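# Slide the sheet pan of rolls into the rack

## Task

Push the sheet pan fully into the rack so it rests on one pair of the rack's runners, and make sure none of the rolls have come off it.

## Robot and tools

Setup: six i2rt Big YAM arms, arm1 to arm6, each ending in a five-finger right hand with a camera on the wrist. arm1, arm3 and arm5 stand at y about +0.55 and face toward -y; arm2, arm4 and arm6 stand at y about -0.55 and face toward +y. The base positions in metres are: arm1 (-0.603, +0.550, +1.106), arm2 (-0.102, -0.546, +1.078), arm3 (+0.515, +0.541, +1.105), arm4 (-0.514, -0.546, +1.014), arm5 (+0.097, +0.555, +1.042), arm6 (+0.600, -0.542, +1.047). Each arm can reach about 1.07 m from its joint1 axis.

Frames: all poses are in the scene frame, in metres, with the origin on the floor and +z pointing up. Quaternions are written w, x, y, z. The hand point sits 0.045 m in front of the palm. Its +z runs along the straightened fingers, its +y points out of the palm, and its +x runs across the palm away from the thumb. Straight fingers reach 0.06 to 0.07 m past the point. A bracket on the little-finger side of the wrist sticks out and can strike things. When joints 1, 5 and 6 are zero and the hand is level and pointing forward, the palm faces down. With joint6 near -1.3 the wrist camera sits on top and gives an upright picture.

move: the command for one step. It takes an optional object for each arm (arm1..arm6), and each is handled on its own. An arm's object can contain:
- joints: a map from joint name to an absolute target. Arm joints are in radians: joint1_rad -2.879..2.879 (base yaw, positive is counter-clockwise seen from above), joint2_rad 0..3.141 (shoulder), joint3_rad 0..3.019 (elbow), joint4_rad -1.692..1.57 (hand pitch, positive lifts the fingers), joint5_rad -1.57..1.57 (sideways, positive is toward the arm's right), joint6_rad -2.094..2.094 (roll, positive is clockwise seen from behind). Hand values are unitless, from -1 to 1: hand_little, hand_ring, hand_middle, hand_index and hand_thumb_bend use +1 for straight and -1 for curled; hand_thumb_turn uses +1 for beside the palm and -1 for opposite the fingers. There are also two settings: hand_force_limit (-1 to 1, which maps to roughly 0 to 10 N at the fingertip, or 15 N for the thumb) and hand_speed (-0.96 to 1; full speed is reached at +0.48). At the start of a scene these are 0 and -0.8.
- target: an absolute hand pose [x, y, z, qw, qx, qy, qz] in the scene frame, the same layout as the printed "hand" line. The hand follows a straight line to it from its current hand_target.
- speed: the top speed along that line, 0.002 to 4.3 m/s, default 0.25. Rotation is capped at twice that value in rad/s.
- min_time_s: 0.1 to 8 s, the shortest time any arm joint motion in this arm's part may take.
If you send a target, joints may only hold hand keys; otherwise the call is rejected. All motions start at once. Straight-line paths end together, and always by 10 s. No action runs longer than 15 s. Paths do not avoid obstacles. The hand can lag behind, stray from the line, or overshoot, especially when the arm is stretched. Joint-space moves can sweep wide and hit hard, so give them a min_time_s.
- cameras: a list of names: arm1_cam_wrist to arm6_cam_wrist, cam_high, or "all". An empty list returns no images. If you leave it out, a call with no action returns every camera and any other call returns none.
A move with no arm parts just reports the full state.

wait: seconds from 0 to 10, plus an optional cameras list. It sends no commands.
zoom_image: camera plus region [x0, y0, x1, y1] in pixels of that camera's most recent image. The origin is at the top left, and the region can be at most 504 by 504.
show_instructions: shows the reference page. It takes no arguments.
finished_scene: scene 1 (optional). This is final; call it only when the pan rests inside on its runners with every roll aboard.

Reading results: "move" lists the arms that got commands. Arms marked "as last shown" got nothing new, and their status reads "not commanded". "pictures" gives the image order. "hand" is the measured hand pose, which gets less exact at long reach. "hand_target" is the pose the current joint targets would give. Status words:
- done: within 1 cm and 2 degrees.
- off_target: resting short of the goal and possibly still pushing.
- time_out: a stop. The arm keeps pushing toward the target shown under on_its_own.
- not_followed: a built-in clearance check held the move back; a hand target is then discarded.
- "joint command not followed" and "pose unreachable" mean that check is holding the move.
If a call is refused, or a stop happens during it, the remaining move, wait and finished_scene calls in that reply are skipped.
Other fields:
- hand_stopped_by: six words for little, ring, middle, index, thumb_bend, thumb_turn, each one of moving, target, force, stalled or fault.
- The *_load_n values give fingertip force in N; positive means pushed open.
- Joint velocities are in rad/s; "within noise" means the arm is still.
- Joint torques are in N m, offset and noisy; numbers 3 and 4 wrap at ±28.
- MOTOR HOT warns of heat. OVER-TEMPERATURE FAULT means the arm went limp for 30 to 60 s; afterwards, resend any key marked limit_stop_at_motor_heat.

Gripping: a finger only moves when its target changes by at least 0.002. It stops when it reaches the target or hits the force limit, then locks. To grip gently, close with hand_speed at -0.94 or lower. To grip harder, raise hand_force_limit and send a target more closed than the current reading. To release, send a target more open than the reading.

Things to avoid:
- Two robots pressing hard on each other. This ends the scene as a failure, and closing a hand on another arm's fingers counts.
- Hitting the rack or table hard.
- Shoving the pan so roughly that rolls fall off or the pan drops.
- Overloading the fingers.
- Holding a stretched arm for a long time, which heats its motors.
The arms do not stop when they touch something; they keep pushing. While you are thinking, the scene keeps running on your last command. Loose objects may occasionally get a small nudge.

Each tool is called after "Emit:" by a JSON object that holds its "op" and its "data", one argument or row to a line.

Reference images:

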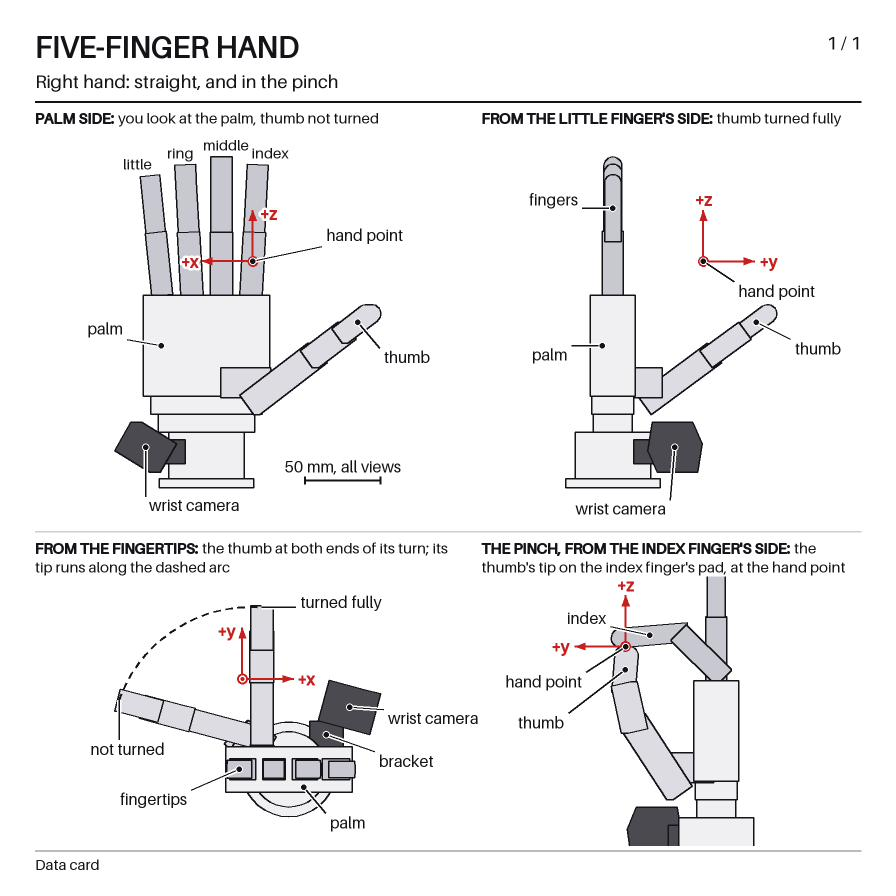

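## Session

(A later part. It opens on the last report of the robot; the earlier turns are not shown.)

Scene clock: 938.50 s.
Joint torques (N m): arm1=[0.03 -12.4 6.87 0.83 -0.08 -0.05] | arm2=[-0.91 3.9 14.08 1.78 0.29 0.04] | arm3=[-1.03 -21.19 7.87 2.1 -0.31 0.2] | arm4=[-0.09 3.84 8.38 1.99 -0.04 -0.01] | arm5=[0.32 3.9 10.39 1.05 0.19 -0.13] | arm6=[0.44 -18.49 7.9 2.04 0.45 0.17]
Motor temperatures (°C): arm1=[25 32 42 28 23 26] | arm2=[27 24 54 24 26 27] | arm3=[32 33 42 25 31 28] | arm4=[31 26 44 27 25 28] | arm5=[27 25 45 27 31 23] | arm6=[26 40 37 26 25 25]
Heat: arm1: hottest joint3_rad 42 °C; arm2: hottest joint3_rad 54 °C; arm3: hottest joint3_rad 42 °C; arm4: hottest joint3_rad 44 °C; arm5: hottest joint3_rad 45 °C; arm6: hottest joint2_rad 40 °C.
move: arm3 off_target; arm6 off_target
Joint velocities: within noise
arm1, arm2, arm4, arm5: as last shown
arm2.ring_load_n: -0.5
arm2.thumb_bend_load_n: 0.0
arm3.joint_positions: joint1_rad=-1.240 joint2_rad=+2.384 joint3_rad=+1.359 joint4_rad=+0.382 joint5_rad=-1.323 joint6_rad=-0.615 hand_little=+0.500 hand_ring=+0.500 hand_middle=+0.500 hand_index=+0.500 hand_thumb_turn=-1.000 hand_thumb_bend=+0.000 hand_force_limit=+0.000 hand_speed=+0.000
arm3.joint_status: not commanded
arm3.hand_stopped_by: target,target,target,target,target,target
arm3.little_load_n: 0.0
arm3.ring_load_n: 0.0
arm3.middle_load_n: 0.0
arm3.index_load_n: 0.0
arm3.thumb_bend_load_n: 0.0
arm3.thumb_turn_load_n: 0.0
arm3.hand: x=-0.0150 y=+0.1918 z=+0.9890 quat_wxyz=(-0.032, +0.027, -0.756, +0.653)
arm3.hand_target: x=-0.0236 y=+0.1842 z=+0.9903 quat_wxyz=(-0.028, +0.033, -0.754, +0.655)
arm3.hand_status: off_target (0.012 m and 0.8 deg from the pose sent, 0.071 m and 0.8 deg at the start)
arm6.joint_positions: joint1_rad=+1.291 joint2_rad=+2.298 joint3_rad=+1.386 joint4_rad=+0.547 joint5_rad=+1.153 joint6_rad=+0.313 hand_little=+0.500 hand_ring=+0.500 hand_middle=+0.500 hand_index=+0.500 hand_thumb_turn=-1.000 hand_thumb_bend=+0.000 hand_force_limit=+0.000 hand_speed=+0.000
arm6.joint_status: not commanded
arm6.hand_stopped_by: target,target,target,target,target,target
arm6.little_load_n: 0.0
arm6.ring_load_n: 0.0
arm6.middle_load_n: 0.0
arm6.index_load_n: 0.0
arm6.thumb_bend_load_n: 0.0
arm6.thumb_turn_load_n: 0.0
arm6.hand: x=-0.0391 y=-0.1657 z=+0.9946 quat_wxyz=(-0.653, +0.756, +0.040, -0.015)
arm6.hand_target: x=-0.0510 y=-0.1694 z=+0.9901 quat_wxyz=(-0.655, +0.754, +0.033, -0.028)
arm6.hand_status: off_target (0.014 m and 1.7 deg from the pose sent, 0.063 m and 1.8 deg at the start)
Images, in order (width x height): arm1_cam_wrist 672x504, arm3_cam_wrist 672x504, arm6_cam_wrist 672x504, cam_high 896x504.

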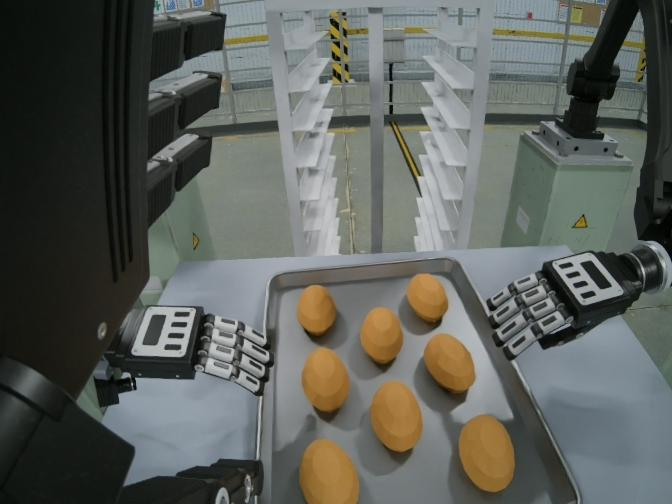

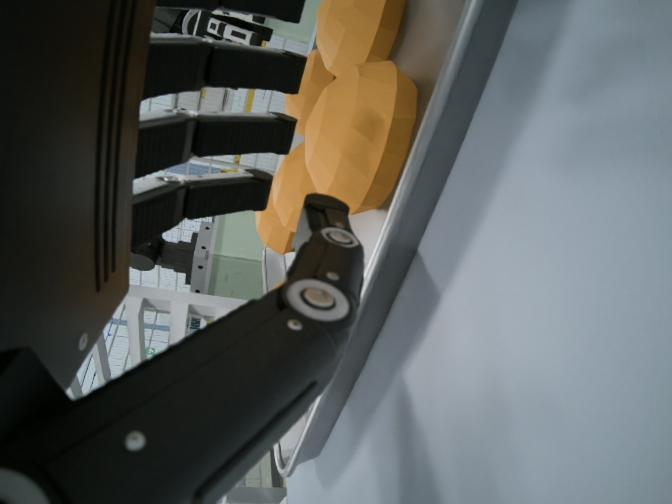

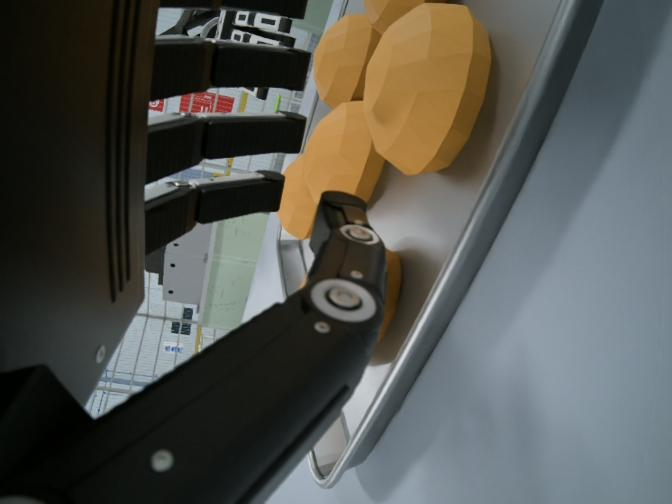

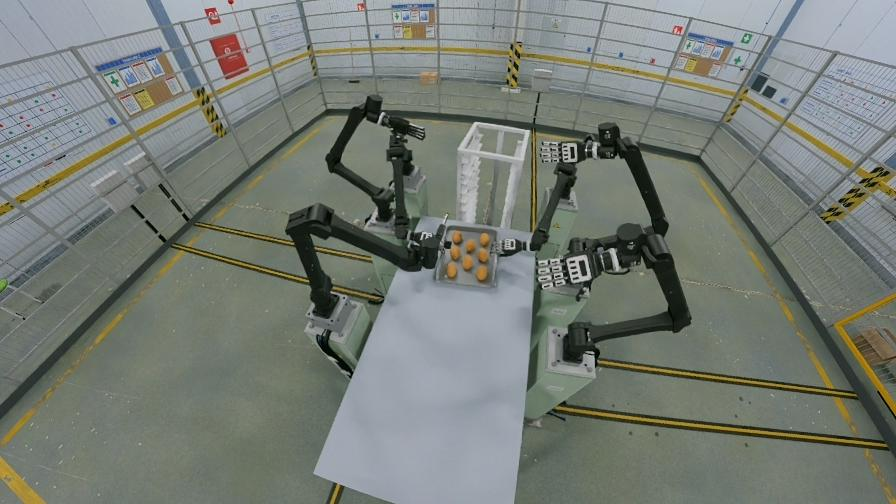

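Emit:
{"op": "move", "data": {
  "arm3": {"target": [-0.034, 0.149, 0.972, 0.0281, -0.0323, 0.754, -0.6555], "speed": 0.08},
  "arm6": {"target": [-0.0515, -0.153, 0.972, -0.6555, 0.754, 0.0323, -0.0281], "speed": 0.08},
  "cameras": ["arm1_cam_wrist", "arm3_cam_wrist", "arm6_cam_wrist"]
}}

Emit:
{"op": "zoom_image", "data": {
  "camera": "arm3_cam_wrist",
  "region": [220, 0, 560, 360]
}}

Emit:
{"op": "zoom_image", "data": {
  "camera": "arm6_cam_wrist",
  "region": [220, 0, 560, 360]
}}

Emit:
{"op": "zoom_image", "data": {
  "camera": "arm1_cam_wrist",
  "region": [140, 180, 640, 504]
}}

Scene clock: 958.63 s.
Joint torques (N m): arm1=[0.03 -12.4 6.87 0.8 -0.07 -0.06] | arm2=[-0.85 3.72 14.06 1.8 0.29 0.04] | arm3=[-1.38 -21.95 8.05 2.24 -0.22 0.14] | arm4=[-0.03 3.37 8.36 2 -0.03 -0.03] | arm5=[0.85 4.19 10.56 0.99 0.22 -0.09] | arm6=[-1.55 -18.61 7.77 2.06 0.27 -0.05]
Motor temperatures (°C): arm1=[25 32 43 28 23 26] | arm2=[27 24 54 24 26 27] | arm3=[32 33 43 25 31 28] | arm4=[31 26 44 27 25 28] | arm5=[27 25 45 27 31 23] | arm6=[26 40 38 26 25 25]
Heat: arm1: hottest joint3_rad 43 °C; arm2: hottest joint3_rad 54 °C; arm3: hottest joint3_rad 43 °C; arm4: hottest joint3_rad 44 °C; arm5: hottest joint3_rad 45 °C; arm6: hottest joint2_rad 40 °C.
move: arm3 off_target; arm6 off_target
Joint velocities: within noise
arm1.joint_positions: joint1_rad=+0.426 joint2_rad=+1.673 joint3_rad=+0.928 joint4_rad=+0.647 joint5_rad=-1.153 joint6_rad=-1.381 hand_little=+1.000 hand_ring=+1.000 hand_middle=+1.000 hand_index=+1.000 hand_thumb_turn=+1.000 hand_thumb_bend=+1.000 hand_force_limit=+0.000 hand_speed=-0.800
arm1.joint_status: not commanded
arm1.hand_stopped_by: target,target,target,target,target,target
arm1.little_load_n: 0.0
arm1.ring_load_n: 0.0
arm1.middle_load_n: 0.0
arm1.index_load_n: 0.0
arm1.thumb_bend_load_n: 0.0
arm1.thumb_turn_load_n: 0.5
arm1.hand: x=-0.2198 y=+0.0588 z=+1.2922 quat_wxyz=(-0.096, +0.709, -0.100, +0.691)
arm1.hand_target: x=-0.2201 y=+0.0600 z=+1.2999 quat_wxyz=(-0.092, +0.709, -0.095, +0.693)
arm1.hand_status: not commanded
arm2, arm4, arm5: as last shown
arm2.thumb_bend_load_n: 0.5
arm3.joint_positions: joint1_rad=-1.188 joint2_rad=+2.459 joint3_rad=+1.440 joint4_rad=+0.469 joint5_rad=-1.282 joint6_rad=-0.518 hand_little=+0.500 hand_ring=+0.500 hand_middle=+0.500 hand_index=+0.500 hand_thumb_turn=-1.000 hand_thumb_bend=+0.000 hand_force_limit=+0.000 hand_speed=+0.000
arm3.joint_status: not commanded
arm3.hand_stopped_by: target,target,target,target,target,target
arm3.little_load_n: 0.0
arm3.ring_load_n: 0.0
arm3.middle_load_n: 0.0
arm3.index_load_n: 0.0
arm3.thumb_bend_load_n: 0.0
arm3.thumb_turn_load_n: 0.0
arm3.hand: x=-0.0242 y=+0.1554 z=+0.9709 quat_wxyz=(-0.033, +0.029, -0.757, +0.652)
arm3.hand_target: x=-0.0337 y=+0.1493 z=+0.9722 quat_wxyz=(-0.028, +0.032, -0.754, +0.655)
arm3.hand_status: off_target (0.012 m and 0.8 deg from the pose sent, 0.050 m and 0.8 deg at the start)
arm4.ring_load_n: 0.0
arm5.thumb_turn_load_n: 0.5
arm6.joint_positions: joint1_rad=+1.289 joint2_rad=+2.343 joint3_rad=+1.414 joint4_rad=+0.583 joint5_rad=+1.135 joint6_rad=+0.313 hand_little=+0.500 hand_ring=+0.500 hand_middle=+0.500 hand_index=+0.500 hand_thumb_turn=-1.000 hand_thumb_bend=+0.000 hand_force_limit=+0.000 hand_speed=+0.000
arm6.joint_status: not commanded
arm6.hand_stopped_by: target,target,target,target,target,target
arm6.little_load_n: 0.0
arm6.ring_load_n: 0.0
arm6.middle_load_n: 0.0
arm6.index_load_n: 0.0
arm6.thumb_bend_load_n: 0.0
arm6.thumb_turn_load_n: 0.0
arm6.hand: x=-0.0485 y=-0.1632 z=+0.9791 quat_wxyz=(-0.654, +0.755, +0.038, -0.028)
arm6.hand_target: x=-0.0510 y=-0.1534 z=+0.9721 quat_wxyz=(-0.655, +0.754, +0.032, -0.028)
arm6.hand_status: off_target (0.013 m and 0.7 deg from the pose sent, 0.029 m and 1.7 deg at the start)
Images, in order (width x height): arm1_cam_wrist 672x504, arm3_cam_wrist 672x504, arm6_cam_wrist 672x504.

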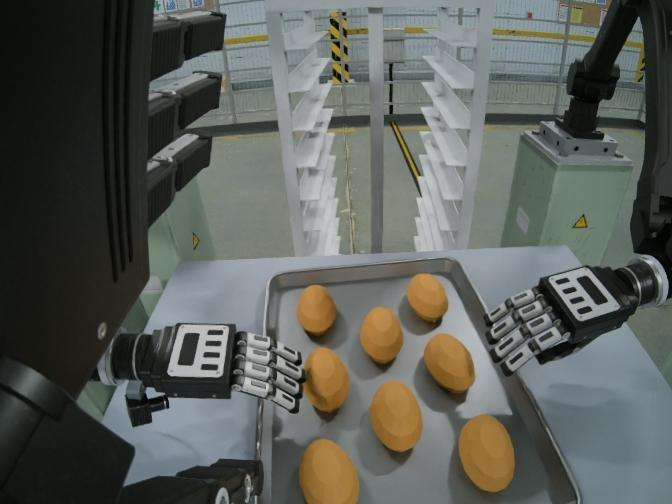

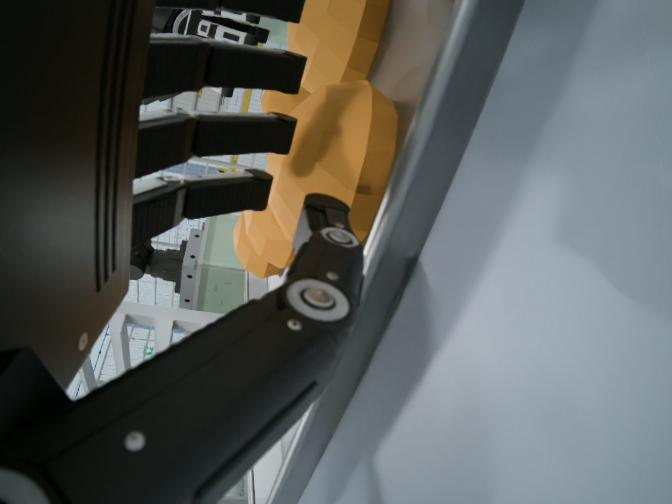

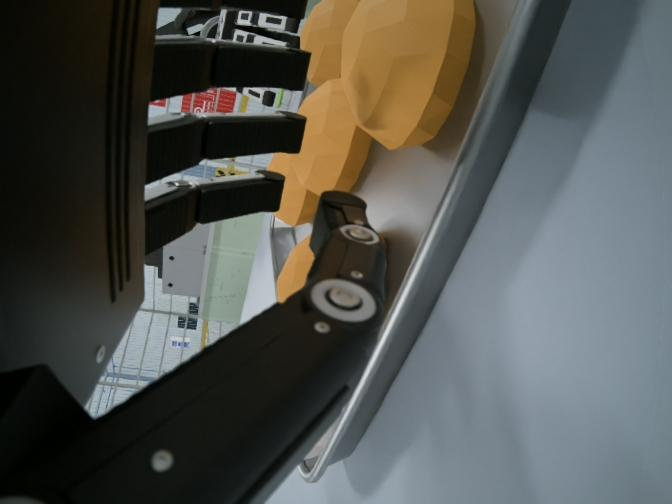

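Scaled by 1.400 from the camera's image (finer frame: 960x720).

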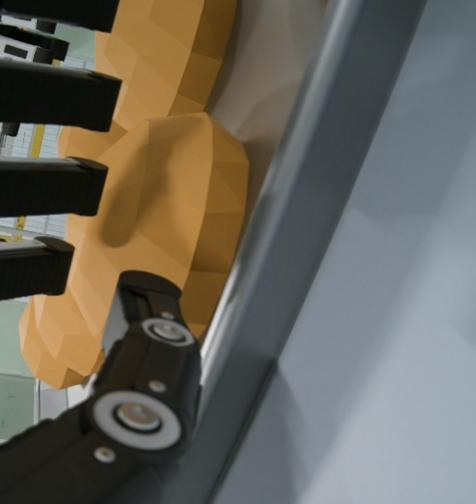

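Scaled by 1.400 from the camera's image (finer frame: 960x720).

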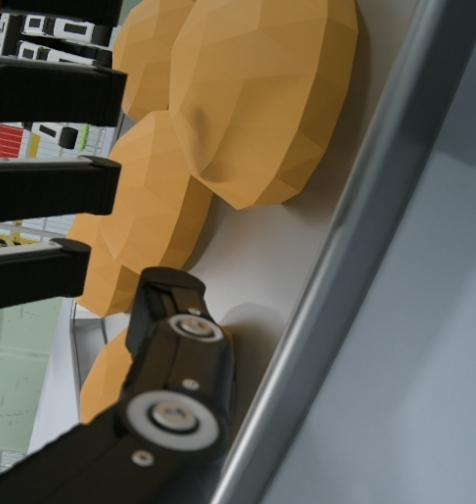

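Scaled by 1.008 from the camera's image (finer frame: 960x720).

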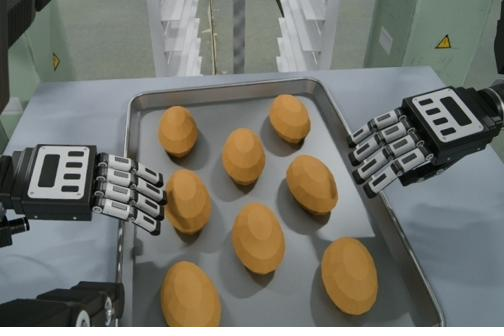

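Emit:
{"op": "move", "data": {
  "arm3": {"target": [0.0387, 0.155, 0.99, 0.0281, -0.0323, 0.754, -0.6555], "speed": 0.08},
  "arm6": {"target": [0.016, -0.147, 0.99, -0.6555, 0.754, 0.0323, -0.0281], "speed": 0.08},
  "cameras": ["arm1_cam_wrist", "arm3_cam_wrist", "arm6_cam_wrist", "cam_high"]
}}

Emit:
{"op": "zoom_image", "data": {
  "camera": "arm1_cam_wrist",
  "region": [140, 180, 640, 504]
}}

Scene clock: 1005.57 s.
Joint torques (N m): arm1=[0.09 -12.34 6.84 0.79 -0.08 -0.06] | arm2=[-0.91 3.84 14.08 1.76 0.29 0.04] | arm3=[-0.85 -23.18 4.22 2.26 -0.18 0.15] | arm4=[-0.21 3.37 8.25 2.14 -0.04 0] | arm5=[0.44 4.66 10.5 1.03 0.18 -0.09] | arm6=[-1.32 -19.19 4.82 2.1 0.24 -0.14]
Motor temperatures (°C): arm1=[25 32 43 28 23 26] | arm2=[27 24 55 24 26 27] | arm3=[32 34 43 25 31 28] | arm4=[30 26 44 27 25 28] | arm5=[27 25 45 27 31 23] | arm6=[26 38 38 26 25 25]
Heat: arm1: hottest joint3_rad 43 °C; arm2: hottest joint3_rad 55 °C; arm3: hottest joint3_rad 43 °C; arm4: hottest joint3_rad 44 °C; arm5: hottest joint3_rad 45 °C; arm6: hottest joint2_rad 38 °C.
move: arm3 off_target; arm6 done
Joint velocities: within noise
arm1, arm2, arm4, arm5: as last shown
arm1.thumb_turn_load_n: 0.0
arm2.ring_load_n: 0.0
arm2.thumb_bend_load_n: 0.0
arm2.thumb_turn_load_n: 0.5
arm3.joint_positions: joint1_rad=-1.160 joint2_rad=+2.376 joint3_rad=+1.212 joint4_rad=+0.661 joint5_rad=-1.253 joint6_rad=-0.464 hand_little=+0.500 hand_ring=+0.500 hand_middle=+0.500 hand_index=+0.500 hand_thumb_turn=-1.000 hand_thumb_bend=+0.000 hand_force_limit=+0.000 hand_speed=+0.000
arm3.joint_status: not commanded
arm3.hand_stopped_by: target,target,target,target,target,target
arm3.little_load_n: 0.0
arm3.ring_load_n: 0.0
arm3.middle_load_n: 0.0
arm3.index_load_n: 0.0
arm3.thumb_bend_load_n: 0.0
arm3.thumb_turn_load_n: 0.0
arm3.hand: x=+0.0409 y=+0.1619 z=+0.9755 quat_wxyz=(-0.033, +0.025, -0.757, +0.652)
arm3.hand_target: x=+0.0387 y=+0.1551 z=+0.9899 quat_wxyz=(-0.028, +0.032, -0.754, +0.655)
arm3.hand_status: off_target (0.016 m and 1.1 deg from the pose sent, 0.066 m and 0.8 deg at the start)
arm5.thumb_turn_load_n: 0.0
arm6.joint_positions: joint1_rad=+1.239 joint2_rad=+2.251 joint3_rad=+1.221 joint4_rad=+0.716 joint5_rad=+1.090 joint6_rad=+0.290 hand_little=+0.500 hand_ring=+0.500 hand_middle=+0.500 hand_index=+0.500 hand_thumb_turn=-1.000 hand_thumb_bend=+0.000 hand_force_limit=+0.000 hand_speed=+0.000
arm6.joint_status: not commanded
arm6.hand_stopped_by: target,target,target,target,target,target
arm6.little_load_n: 0.0
arm6.ring_load_n: 0.0
arm6.middle_load_n: 0.0
arm6.index_load_n: 0.0
arm6.thumb_bend_load_n: 0.0
arm6.thumb_turn_load_n: 0.0
arm6.hand: x=+0.0113 y=-0.1527 z=+0.9883 quat_wxyz=(-0.654, +0.756, +0.033, -0.031)
arm6.hand_target: x=+0.0161 y=-0.1470 z=+0.9899 quat_wxyz=(-0.655, +0.754, +0.032, -0.028)
arm6.hand_status: done (0.008 m and 0.5 deg from the pose sent, 0.067 m and 0.7 deg at the start)
Images, in order (width x height): arm1_cam_wrist 672x504, arm3_cam_wrist 672x504, arm6_cam_wrist 672x504, cam_high 896x504.

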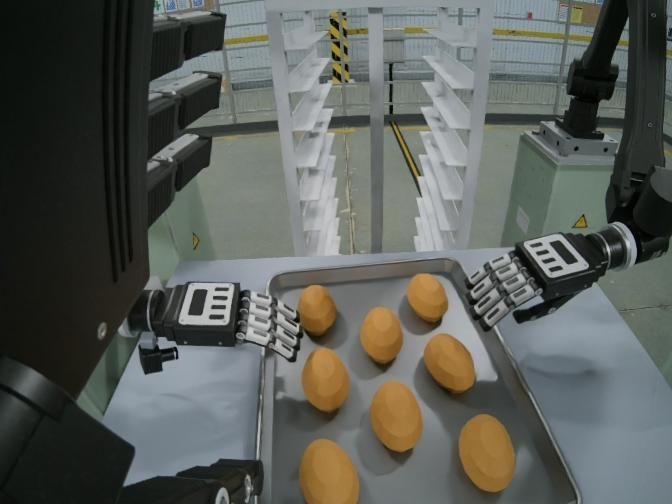

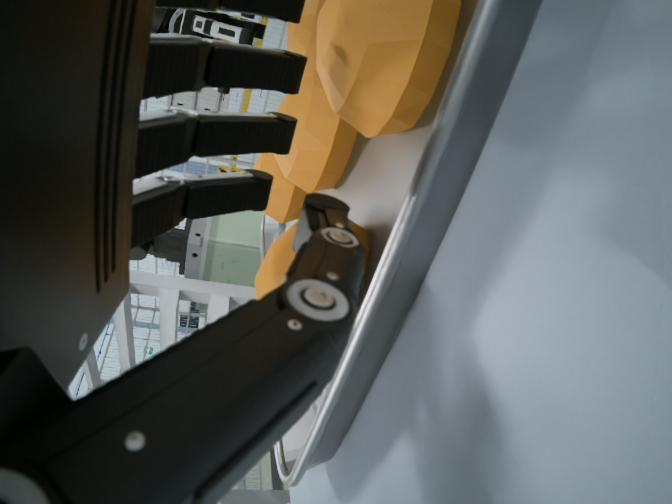

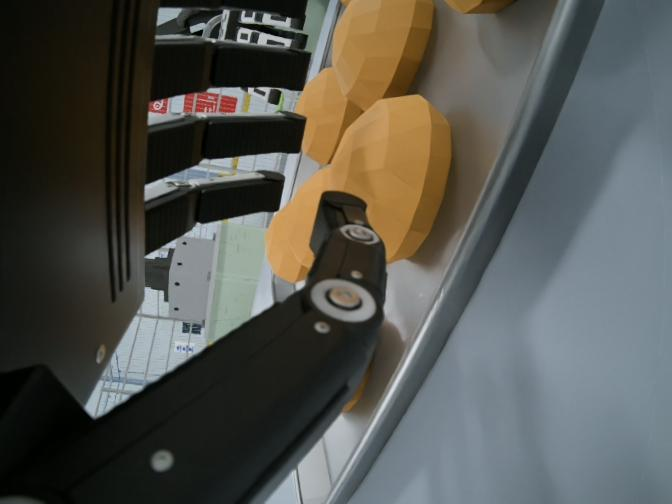

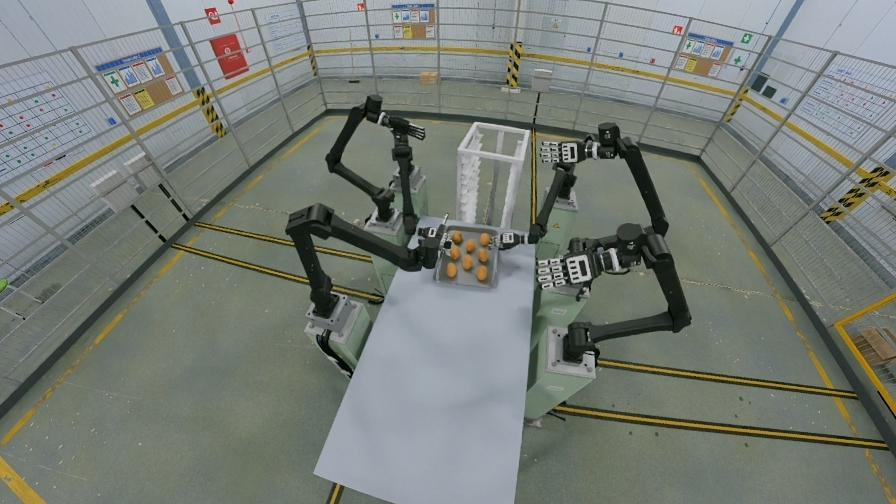

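Scaled by 1.008 from the camera's image (finer frame: 960x720).

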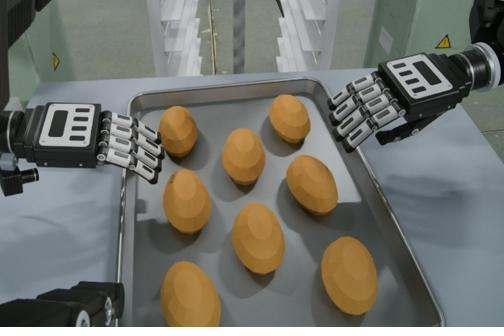

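Emit:
{"op": "move", "data": {
  "arm3": {"target": [0.073, 0.158, 0.965, 0.0281, -0.0323, 0.754, -0.6555], "speed": 0.08},
  "arm6": {"target": [0.028, -0.148, 0.955, -0.6555, 0.754, 0.0323, -0.0281], "speed": 0.08},
  "cameras": ["arm1_cam_wrist", "arm3_cam_wrist", "arm6_cam_wrist"]
}}

Emit:
{"op": "zoom_image", "data": {
  "camera": "arm1_cam_wrist",
  "region": [200, 250, 560, 450]
}}

Emit:
{"op": "zoom_image", "data": {
  "camera": "arm3_cam_wrist",
  "region": [220, 0, 560, 360]
}}

Emit:
{"op": "zoom_image", "data": {
  "camera": "arm6_cam_wrist",
  "region": [220, 0, 560, 360]
}}

Scene clock: 1025.40 s.
Joint torques (N m): arm1=[0.03 -12.22 6.82 0.81 -0.07 -0.08] | arm2=[-0.79 3.84 14.06 1.78 0.29 0.04] | arm3=[-0.91 -19.43 3.59 2.15 -0.14 0.16] | arm4=[-0.15 3.31 8.29 2.11 -0.02 -0.01] | arm5=[0.09 4.19 10.37 1.14 0.2 -0.1] | arm6=[-1.49 -16.97 4.75 2.11 0.22 -0.15]
Motor temperatures (°C): arm1=[25 32 43 28 23 26] | arm2=[27 24 55 24 26 26] | arm3=[32 35 41 25 31 28] | arm4=[30 26 44 27 25 28] | arm5=[26 25 45 27 31 23] | arm6=[26 40 36 26 25 25]
Heat: arm1: hottest joint3_rad 43 °C; arm2: hottest joint3_rad 55 °C; arm3: hottest joint3_rad 41 °C; arm4: hottest joint3_rad 44 °C; arm5: hottest joint3_rad 45 °C; arm6: hottest joint2_rad 40 °C.
move: arm3 done; arm6 off_target
Joint velocities: within noise
arm1, arm2, arm4, arm5: as last shown
arm2.index_load_n: -0.5
arm3.joint_positions: joint1_rad=-1.141 joint2_rad=+2.376 joint3_rad=+1.130 joint4_rad=+0.799 joint5_rad=-1.236 joint6_rad=-0.439 hand_little=+0.500 hand_ring=+0.500 hand_middle=+0.500 hand_index=+0.500 hand_thumb_turn=-1.000 hand_thumb_bend=+0.000 hand_force_limit=+0.000 hand_speed=+0.000
arm3.joint_status: not commanded
arm3.hand_stopped_by: target,target,target,target,target,target
arm3.little_load_n: 0.0
arm3.ring_load_n: 0.0
arm3.middle_load_n: 0.0
arm3.index_load_n: 0.0
arm3.thumb_bend_load_n: 0.0
arm3.thumb_turn_load_n: 0.0
arm3.hand: x=+0.0676 y=+0.1610 z=+0.9687 quat_wxyz=(-0.022, +0.036, -0.754, +0.656)
arm3.hand_target: x=+0.0731 y=+0.1580 z=+0.9651 quat_wxyz=(-0.028, +0.033, -0.754, +0.655)
arm3.hand_status: done (0.007 m and 0.8 deg from the pose sent, 0.034 m and 1.1 deg at the start)
arm4.index_load_n: -0.5
arm5.little_load_n: -0.5
arm6.joint_positions: joint1_rad=+1.235 joint2_rad=+2.291 joint3_rad=+1.201 joint4_rad=+0.802 joint5_rad=+1.084 joint6_rad=+0.286 hand_little=+0.500 hand_ring=+0.500 hand_middle=+0.500 hand_index=+0.500 hand_thumb_turn=-1.000 hand_thumb_bend=+0.000 hand_force_limit=+0.000 hand_speed=+0.000
arm6.joint_status: not commanded
arm6.hand_stopped_by: target,target,target,target,target,target
arm6.little_load_n: 0.0
arm6.ring_load_n: 0.0
arm6.middle_load_n: 0.0
arm6.index_load_n: 0.0
arm6.thumb_bend_load_n: 0.0
arm6.thumb_turn_load_n: 0.0
arm6.hand: x=+0.0192 y=-0.1534 z=+0.9695 quat_wxyz=(-0.657, +0.753, +0.027, -0.040)
arm6.hand_target: x=+0.0283 y=-0.1483 z=+0.9552 quat_wxyz=(-0.655, +0.754, +0.032, -0.028)
arm6.hand_status: off_target (0.018 m and 1.5 deg from the pose sent, 0.038 m and 0.5 deg at the start)
Images, in order (width x height): arm1_cam_wrist 672x504, arm3_cam_wrist 672x504, arm6_cam_wrist 672x504.

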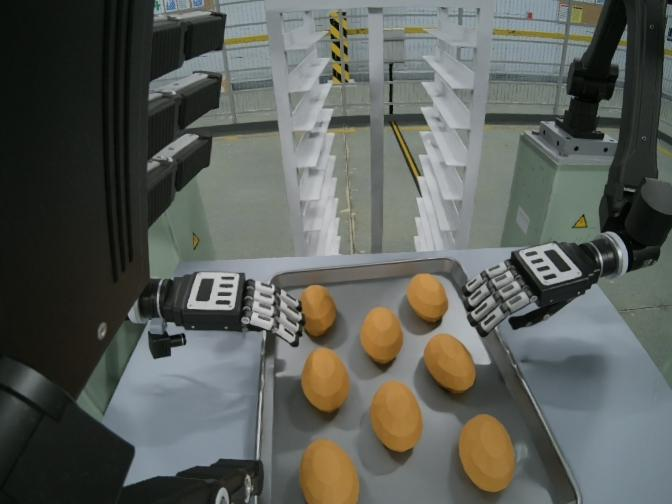

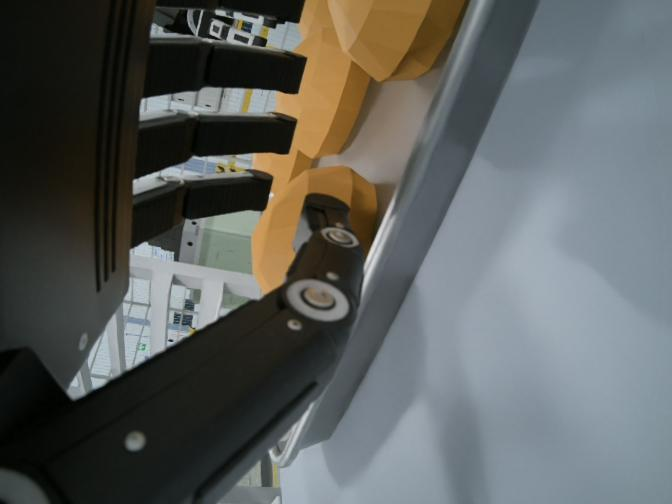

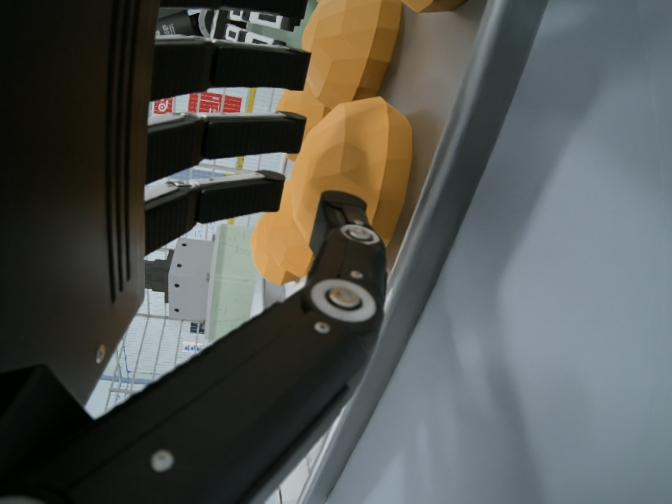

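Scaled by 1.400 from the camera's image (finer frame: 960x720).

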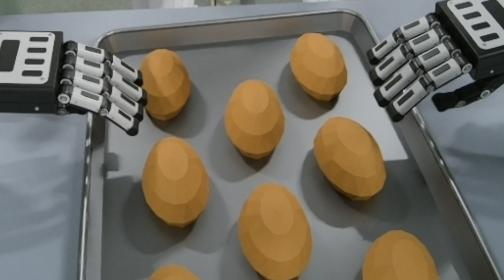

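Scaled by 1.400 from the camera's image (finer frame: 960x720).

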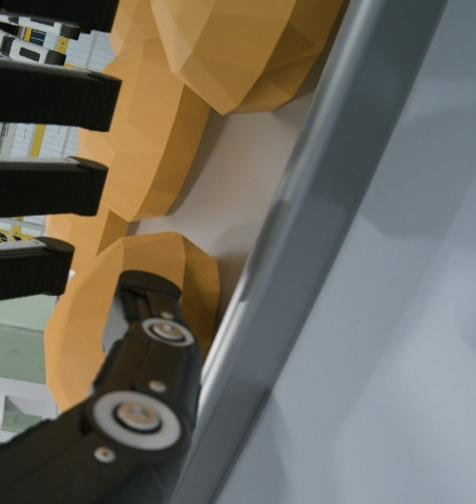

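Scaled by 1.400 from the camera's image (finer frame: 960x720).

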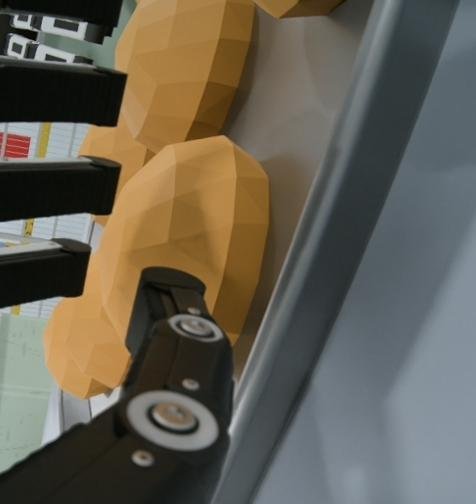

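Emit:
{"op": "move", "data": {
  "arm3": {"target": [0.073, 0.158, 0.947, 0.0281, -0.0323, 0.754, -0.6555], "speed": 0.05},
  "arm6": {"target": [0.047, -0.146, 0.940, -0.6555, 0.754, 0.0323, -0.0281], "speed": 0.05},
  "cameras": ["arm1_cam_wrist", "arm3_cam_wrist", "arm6_cam_wrist"]
}}

Emit:
{"op": "zoom_image", "data": {
  "camera": "arm3_cam_wrist",
  "region": [220, 0, 560, 360]
}}

Emit:
{"op": "zoom_image", "data": {
  "camera": "arm6_cam_wrist",
  "region": [220, 0, 560, 360]
}}

Scene clock: 1043.67 s.
Joint torques (N m): arm1=[0.03 -12.22 6.9 0.83 -0.07 -0.07] | arm2=[-0.85 3.84 14.06 1.76 0.28 0.04] | arm3=[-0.91 -18.84 4.85 2.3 -0.16 0.13] | arm4=[-0.09 3.84 8.32 2.06 -0.04 -0.01] | arm5=[0.15 4.07 10.74 1.01 0.18 -0.06] | arm6=[-1.32 -16.44 4.18 2.11 0.21 -0.16]
Motor temperatures (°C): arm1=[25 32 43 28 23 26] | arm2=[27 24 55 24 26 26] | arm3=[32 35 40 25 30 28] | arm4=[30 26 44 27 25 28] | arm5=[26 25 45 27 31 23] | arm6=[26 39 35 26 25 25]
Heat: arm1: hottest joint3_rad 43 °C; arm2: hottest joint3_rad 55 °C; arm3: hottest joint3_rad 40 °C; arm4: hottest joint3_rad 44 °C; arm5: hottest joint3_rad 45 °C; arm6: hottest joint2_rad 39 °C.
move: arm3 done; arm6 off_target
Joint velocities: within noise
arm1, arm4, arm5: as last shown
arm1.index_load_n: 0.5
arm2.joint_positions: joint1_rad=+0.005 joint2_rad=+0.585 joint3_rad=+1.394 joint4_rad=-1.197 joint5_rad=+0.295 joint6_rad=-1.289 hand_little=+1.000 hand_ring=+1.000 hand_middle=+1.000 hand_index=+1.000 hand_thumb_turn=-1.000 hand_thumb_bend=+0.000 hand_force_limit=+0.000 hand_speed=+0.000
arm2.joint_status: not commanded
arm2.hand_stopped_by: target,target,target,target,target,target
arm2.little_load_n: 0.0
arm2.ring_load_n: 0.0
arm2.middle_load_n: 0.0
arm2.index_load_n: 0.0
arm2.thumb_bend_load_n: 0.0
arm2.thumb_turn_load_n: 0.0
arm2.hand: x=+0.0084 y=-0.3289 z=+1.6136 quat_wxyz=(-0.363, +0.711, +0.421, +0.430)
arm2.hand_target: x=+0.0064 y=-0.3339 z=+1.6323 quat_wxyz=(-0.377, +0.706, +0.413, +0.434)
arm2.hand_status: not commanded
arm3.joint_positions: joint1_rad=-1.141 joint2_rad=+2.417 joint3_rad=+1.130 joint4_rad=+0.826 joint5_rad=-1.236 joint6_rad=-0.437 hand_little=+0.500 hand_ring=+0.500 hand_middle=+0.500 hand_index=+0.500 hand_thumb_turn=-1.000 hand_thumb_bend=+0.000 hand_force_limit=+0.000 hand_speed=+0.000
arm3.joint_status: not commanded
arm3.hand_stopped_by: target,target,target,target,target,target
arm3.little_load_n: 0.0
arm3.ring_load_n: 0.0
arm3.middle_load_n: 0.0
arm3.index_load_n: 0.0
arm3.thumb_bend_load_n: -0.5
arm3.thumb_turn_load_n: 0.0
arm3.hand: x=+0.0750 y=+0.1640 z=+0.9498 quat_wxyz=(-0.027, +0.031, -0.756, +0.654)
arm3.hand_target: x=+0.0732 y=+0.1581 z=+0.9470 quat_wxyz=(-0.028, +0.032, -0.754, +0.655)
arm3.hand_status: done (0.007 m and 0.3 deg from the pose sent, 0.023 m and 0.8 deg at the start)
arm4.index_load_n: 0.0
arm5.little_load_n: 0.0
arm6.joint_positions: joint1_rad=+1.217 joint2_rad=+2.308 joint3_rad=+1.161 joint4_rad=+0.872 joint5_rad=+1.069 joint6_rad=+0.277 hand_little=+0.500 hand_ring=+0.500 hand_middle=+0.500 hand_index=+0.500 hand_thumb_turn=-1.000 hand_thumb_bend=+0.000 hand_force_limit=+0.000 hand_speed=+0.000
arm6.joint_status: not commanded
arm6.hand_stopped_by: target,target,target,target,target,target
arm6.little_load_n: 0.0
arm6.ring_load_n: 0.0
arm6.middle_load_n: 0.0
arm6.index_load_n: 0.0
arm6.thumb_bend_load_n: 0.0
arm6.thumb_turn_load_n: 0.0
arm6.hand: x=+0.0368 y=-0.1496 z=+0.9567 quat_wxyz=(-0.658, +0.752, +0.025, -0.041)
arm6.hand_target: x=+0.0472 y=-0.1463 z=+0.9405 quat_wxyz=(-0.655, +0.754, +0.032, -0.028)
arm6.hand_status: off_target (0.020 m and 1.8 deg from the pose sent, 0.041 m and 1.5 deg at the start)
Images, in order (width x height): arm1_cam_wrist 672x504, arm3_cam_wrist 672x504, arm6_cam_wrist 672x504.

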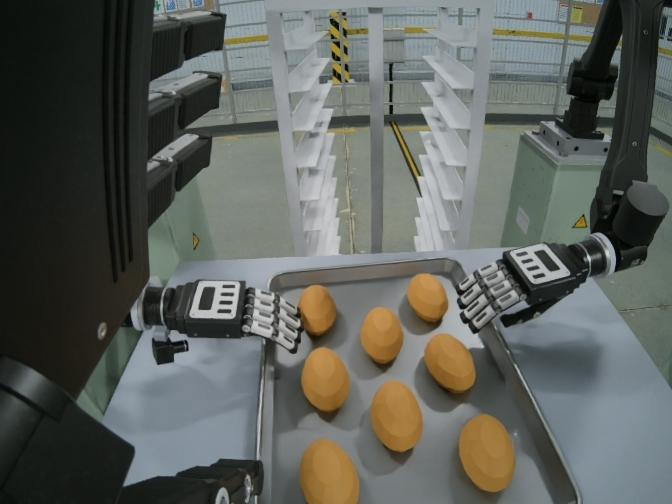

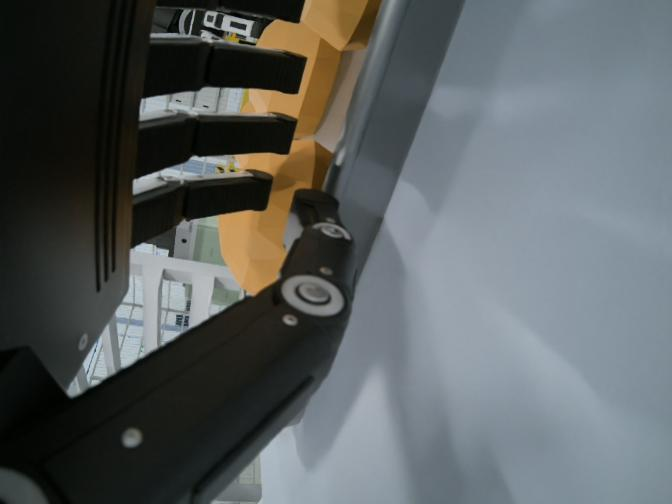

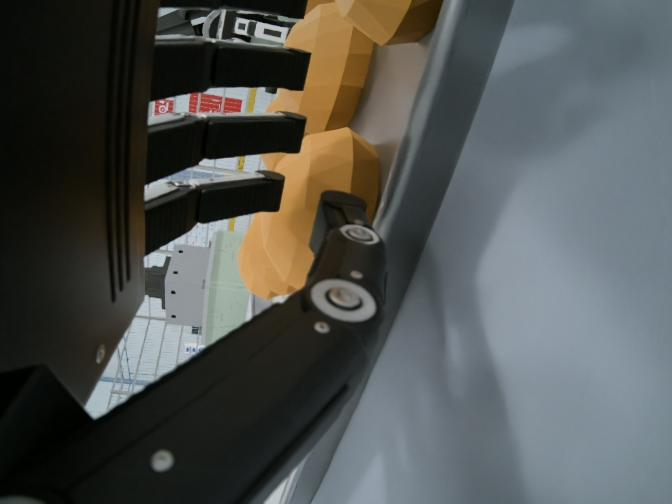

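Scaled by 1.400 from the camera's image (finer frame: 960x720).

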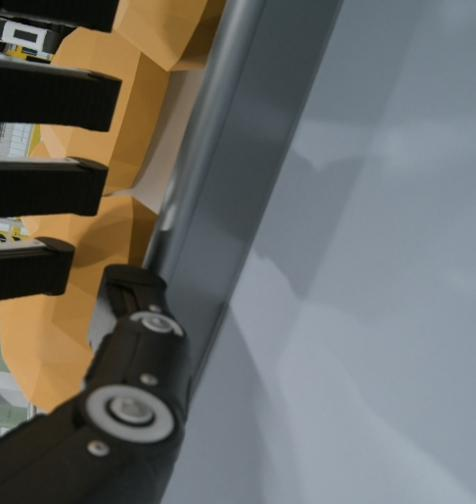

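Scaled by 1.400 from the camera's image (finer frame: 960x720).

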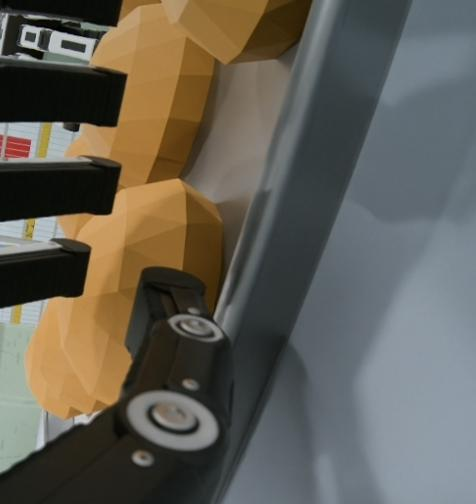

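Emit:
{"op": "move", "data": {
  "arm3": {"target": [0.073, 0.171, 0.936, 0.0281, -0.0323, 0.754, -0.6555], "speed": 0.05},
  "arm6": {"target": [0.047, -0.158, 0.925, -0.6555, 0.754, 0.0323, -0.0281], "speed": 0.05},
  "cameras": ["arm1_cam_wrist", "arm3_cam_wrist", "arm6_cam_wrist"]
}}

Emit:
{"op": "zoom_image", "data": {
  "camera": "arm3_cam_wrist",
  "region": [220, 0, 560, 360]
}}

Emit:
{"op": "zoom_image", "data": {
  "camera": "arm6_cam_wrist",
  "region": [220, 0, 560, 360]
}}

Scene clock: 1054.27 s.
Joint torques (N m): arm1=[-0.03 -12.22 6.87 0.8 -0.06 -0.06] | arm2=[-0.97 3.78 14.06 1.77 0.28 0.03] | arm3=[-2.55 -19.14 4.67 2.03 -0.43 -0.17] | arm4=[-0.26 3.43 8.24 2.17 -0.05 -0.02] | arm5=[1.03 4.13 10.43 0.99 0.17 -0.09] | arm6=[0.38 -16.44 3.96 2.1 0.38 -0.02]
Motor temperatures (°C): arm1=[25 32 43 28 23 26] | arm2=[27 24 55 24 26 26] | arm3=[32 35 39 25 30 28] | arm4=[30 26 44 27 25 28] | arm5=[26 25 45 27 30 23] | arm6=[26 39 35 26 25 24]
Heat: arm1: hottest joint3_rad 43 °C; arm2: hottest joint3_rad 55 °C; arm3: hottest joint3_rad 39 °C; arm4: hottest joint3_rad 44 °C; arm5: hottest joint3_rad 45 °C; arm6: hottest joint2_rad 39 °C.
move: arm3 done; arm6 off_target
Joint velocities: within noise
arm1, arm2, arm4: as last shown
arm1.index_load_n: 0.0
arm3.joint_positions: joint1_rad=-1.146 joint2_rad=+2.441 joint3_rad=+1.130 joint4_rad=+0.826 joint5_rad=-1.251 joint6_rad=-0.437 hand_little=+0.500 hand_ring=+0.500 hand_middle=+0.500 hand_index=+0.500 hand_thumb_turn=-1.000 hand_thumb_bend=+0.000 hand_force_limit=+0.000 hand_speed=+0.000
arm3.joint_status: not commanded
arm3.hand_stopped_by: target,target,target,target,target,target
arm3.little_load_n: 0.0
arm3.ring_load_n: 0.0
arm3.middle_load_n: 0.0
arm3.index_load_n: 0.0
arm3.thumb_bend_load_n: 0.0
arm3.thumb_turn_load_n: 0.0
arm3.hand: x=+0.0824 y=+0.1689 z=+0.9382 quat_wxyz=(-0.039, +0.026, -0.756, +0.653)
arm3.hand_target: x=+0.0731 y=+0.1712 z=+0.9362 quat_wxyz=(-0.028, +0.032, -0.754, +0.655)
arm3.hand_status: done (0.010 m and 1.5 deg from the pose sent, 0.016 m and 0.3 deg at the start)
arm4.little_load_n: -0.5
arm4.middle_load_n: -0.5
arm5.joint_positions: joint1_rad=-0.112 joint2_rad=+0.492 joint3_rad=+1.313 joint4_rad=-1.193 joint5_rad=-0.203 joint6_rad=-1.199 hand_little=+1.000 hand_ring=+1.000 hand_middle=+1.000 hand_index=+1.000 hand_thumb_turn=-1.000 hand_thumb_bend=+0.000 hand_force_limit=+0.000 hand_speed=+0.000
arm5.joint_status: not commanded
arm5.hand_stopped_by: target,target,target,target,target,target
arm5.little_load_n: 0.0
arm5.ring_load_n: 0.0
arm5.middle_load_n: 0.0
arm5.index_load_n: 0.0
arm5.thumb_bend_load_n: 0.0
arm5.thumb_turn_load_n: 0.0
arm5.hand: x=+0.0679 y=+0.3434 z=+1.5456 quat_wxyz=(+0.286, +0.468, -0.676, +0.492)
arm5.hand_target: x=+0.0700 y=+0.3461 z=+1.5614 quat_wxyz=(+0.292, +0.472, -0.666, +0.498)
arm5.hand_status: not commanded
arm6.joint_positions: joint1_rad=+1.217 joint2_rad=+2.340 joint3_rad=+1.161 joint4_rad=+0.893 joint5_rad=+1.083 joint6_rad=+0.276 hand_little=+0.500 hand_ring=+0.500 hand_middle=+0.500 hand_index=+0.500 hand_thumb_turn=-1.000 hand_thumb_bend=+0.000 hand_force_limit=+0.000 hand_speed=+0.000
arm6.joint_status: not commanded
arm6.hand_stopped_by: target,target,target,target,target,target
arm6.little_load_n: 0.0
arm6.ring_load_n: 0.0
arm6.middle_load_n: 0.0
arm6.index_load_n: 0.5
arm6.thumb_bend_load_n: 0.0
arm6.thumb_turn_load_n: 0.0
arm6.hand: x=+0.0441 y=-0.1505 z=+0.9406 quat_wxyz=(-0.658, +0.752, +0.024, -0.032)
arm6.hand_target: x=+0.0472 y=-0.1580 z=+0.9254 quat_wxyz=(-0.655, +0.754, +0.032, -0.028)
arm6.hand_status: off_target (0.018 m and 1.2 deg from the pose sent, 0.034 m and 1.7 deg at the start)
Images, in order (width x height): arm1_cam_wrist 672x504, arm3_cam_wrist 672x504, arm6_cam_wrist 672x504.

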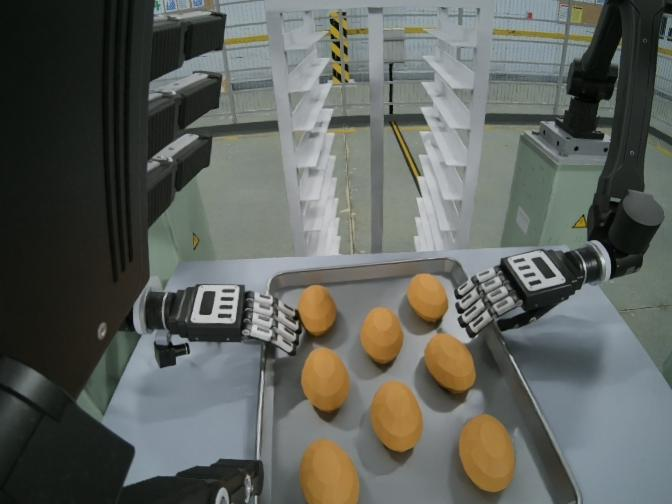

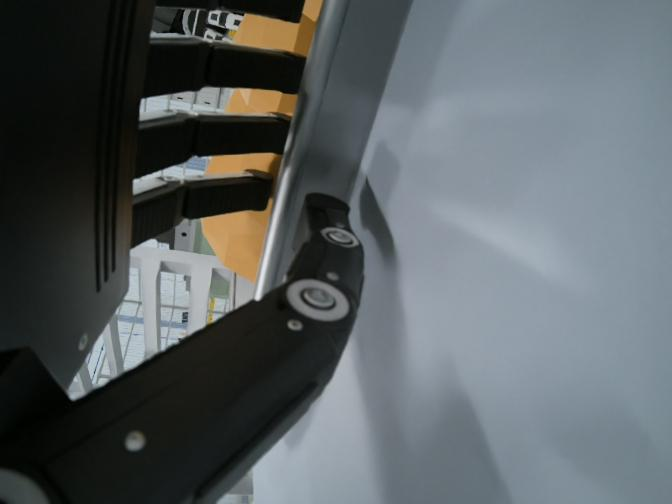

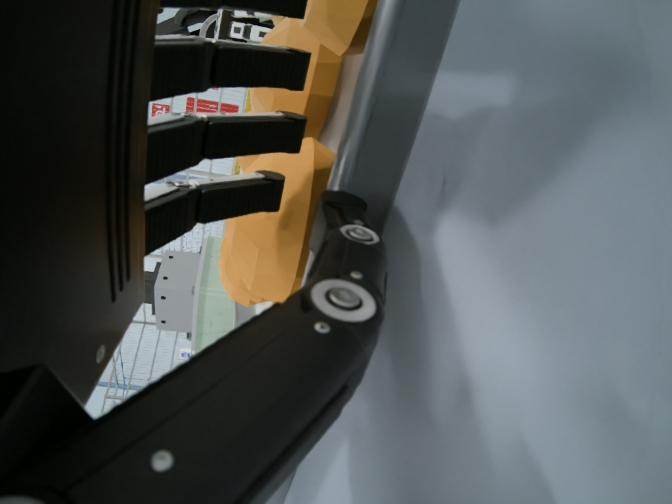

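Scaled by 1.400 from the camera's image (finer frame: 960x720).

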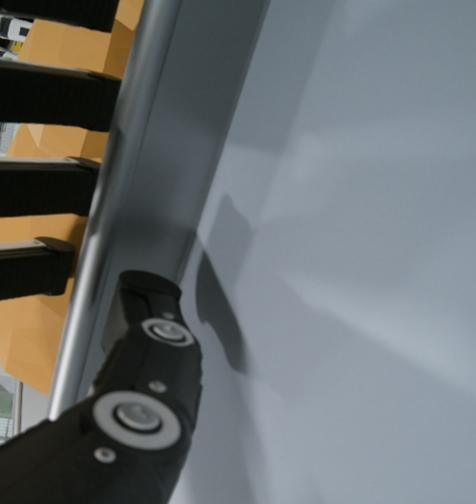

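Scaled by 1.400 from the camera's image (finer frame: 960x720).

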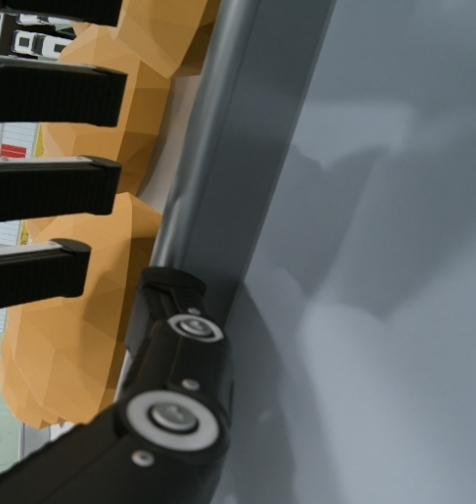

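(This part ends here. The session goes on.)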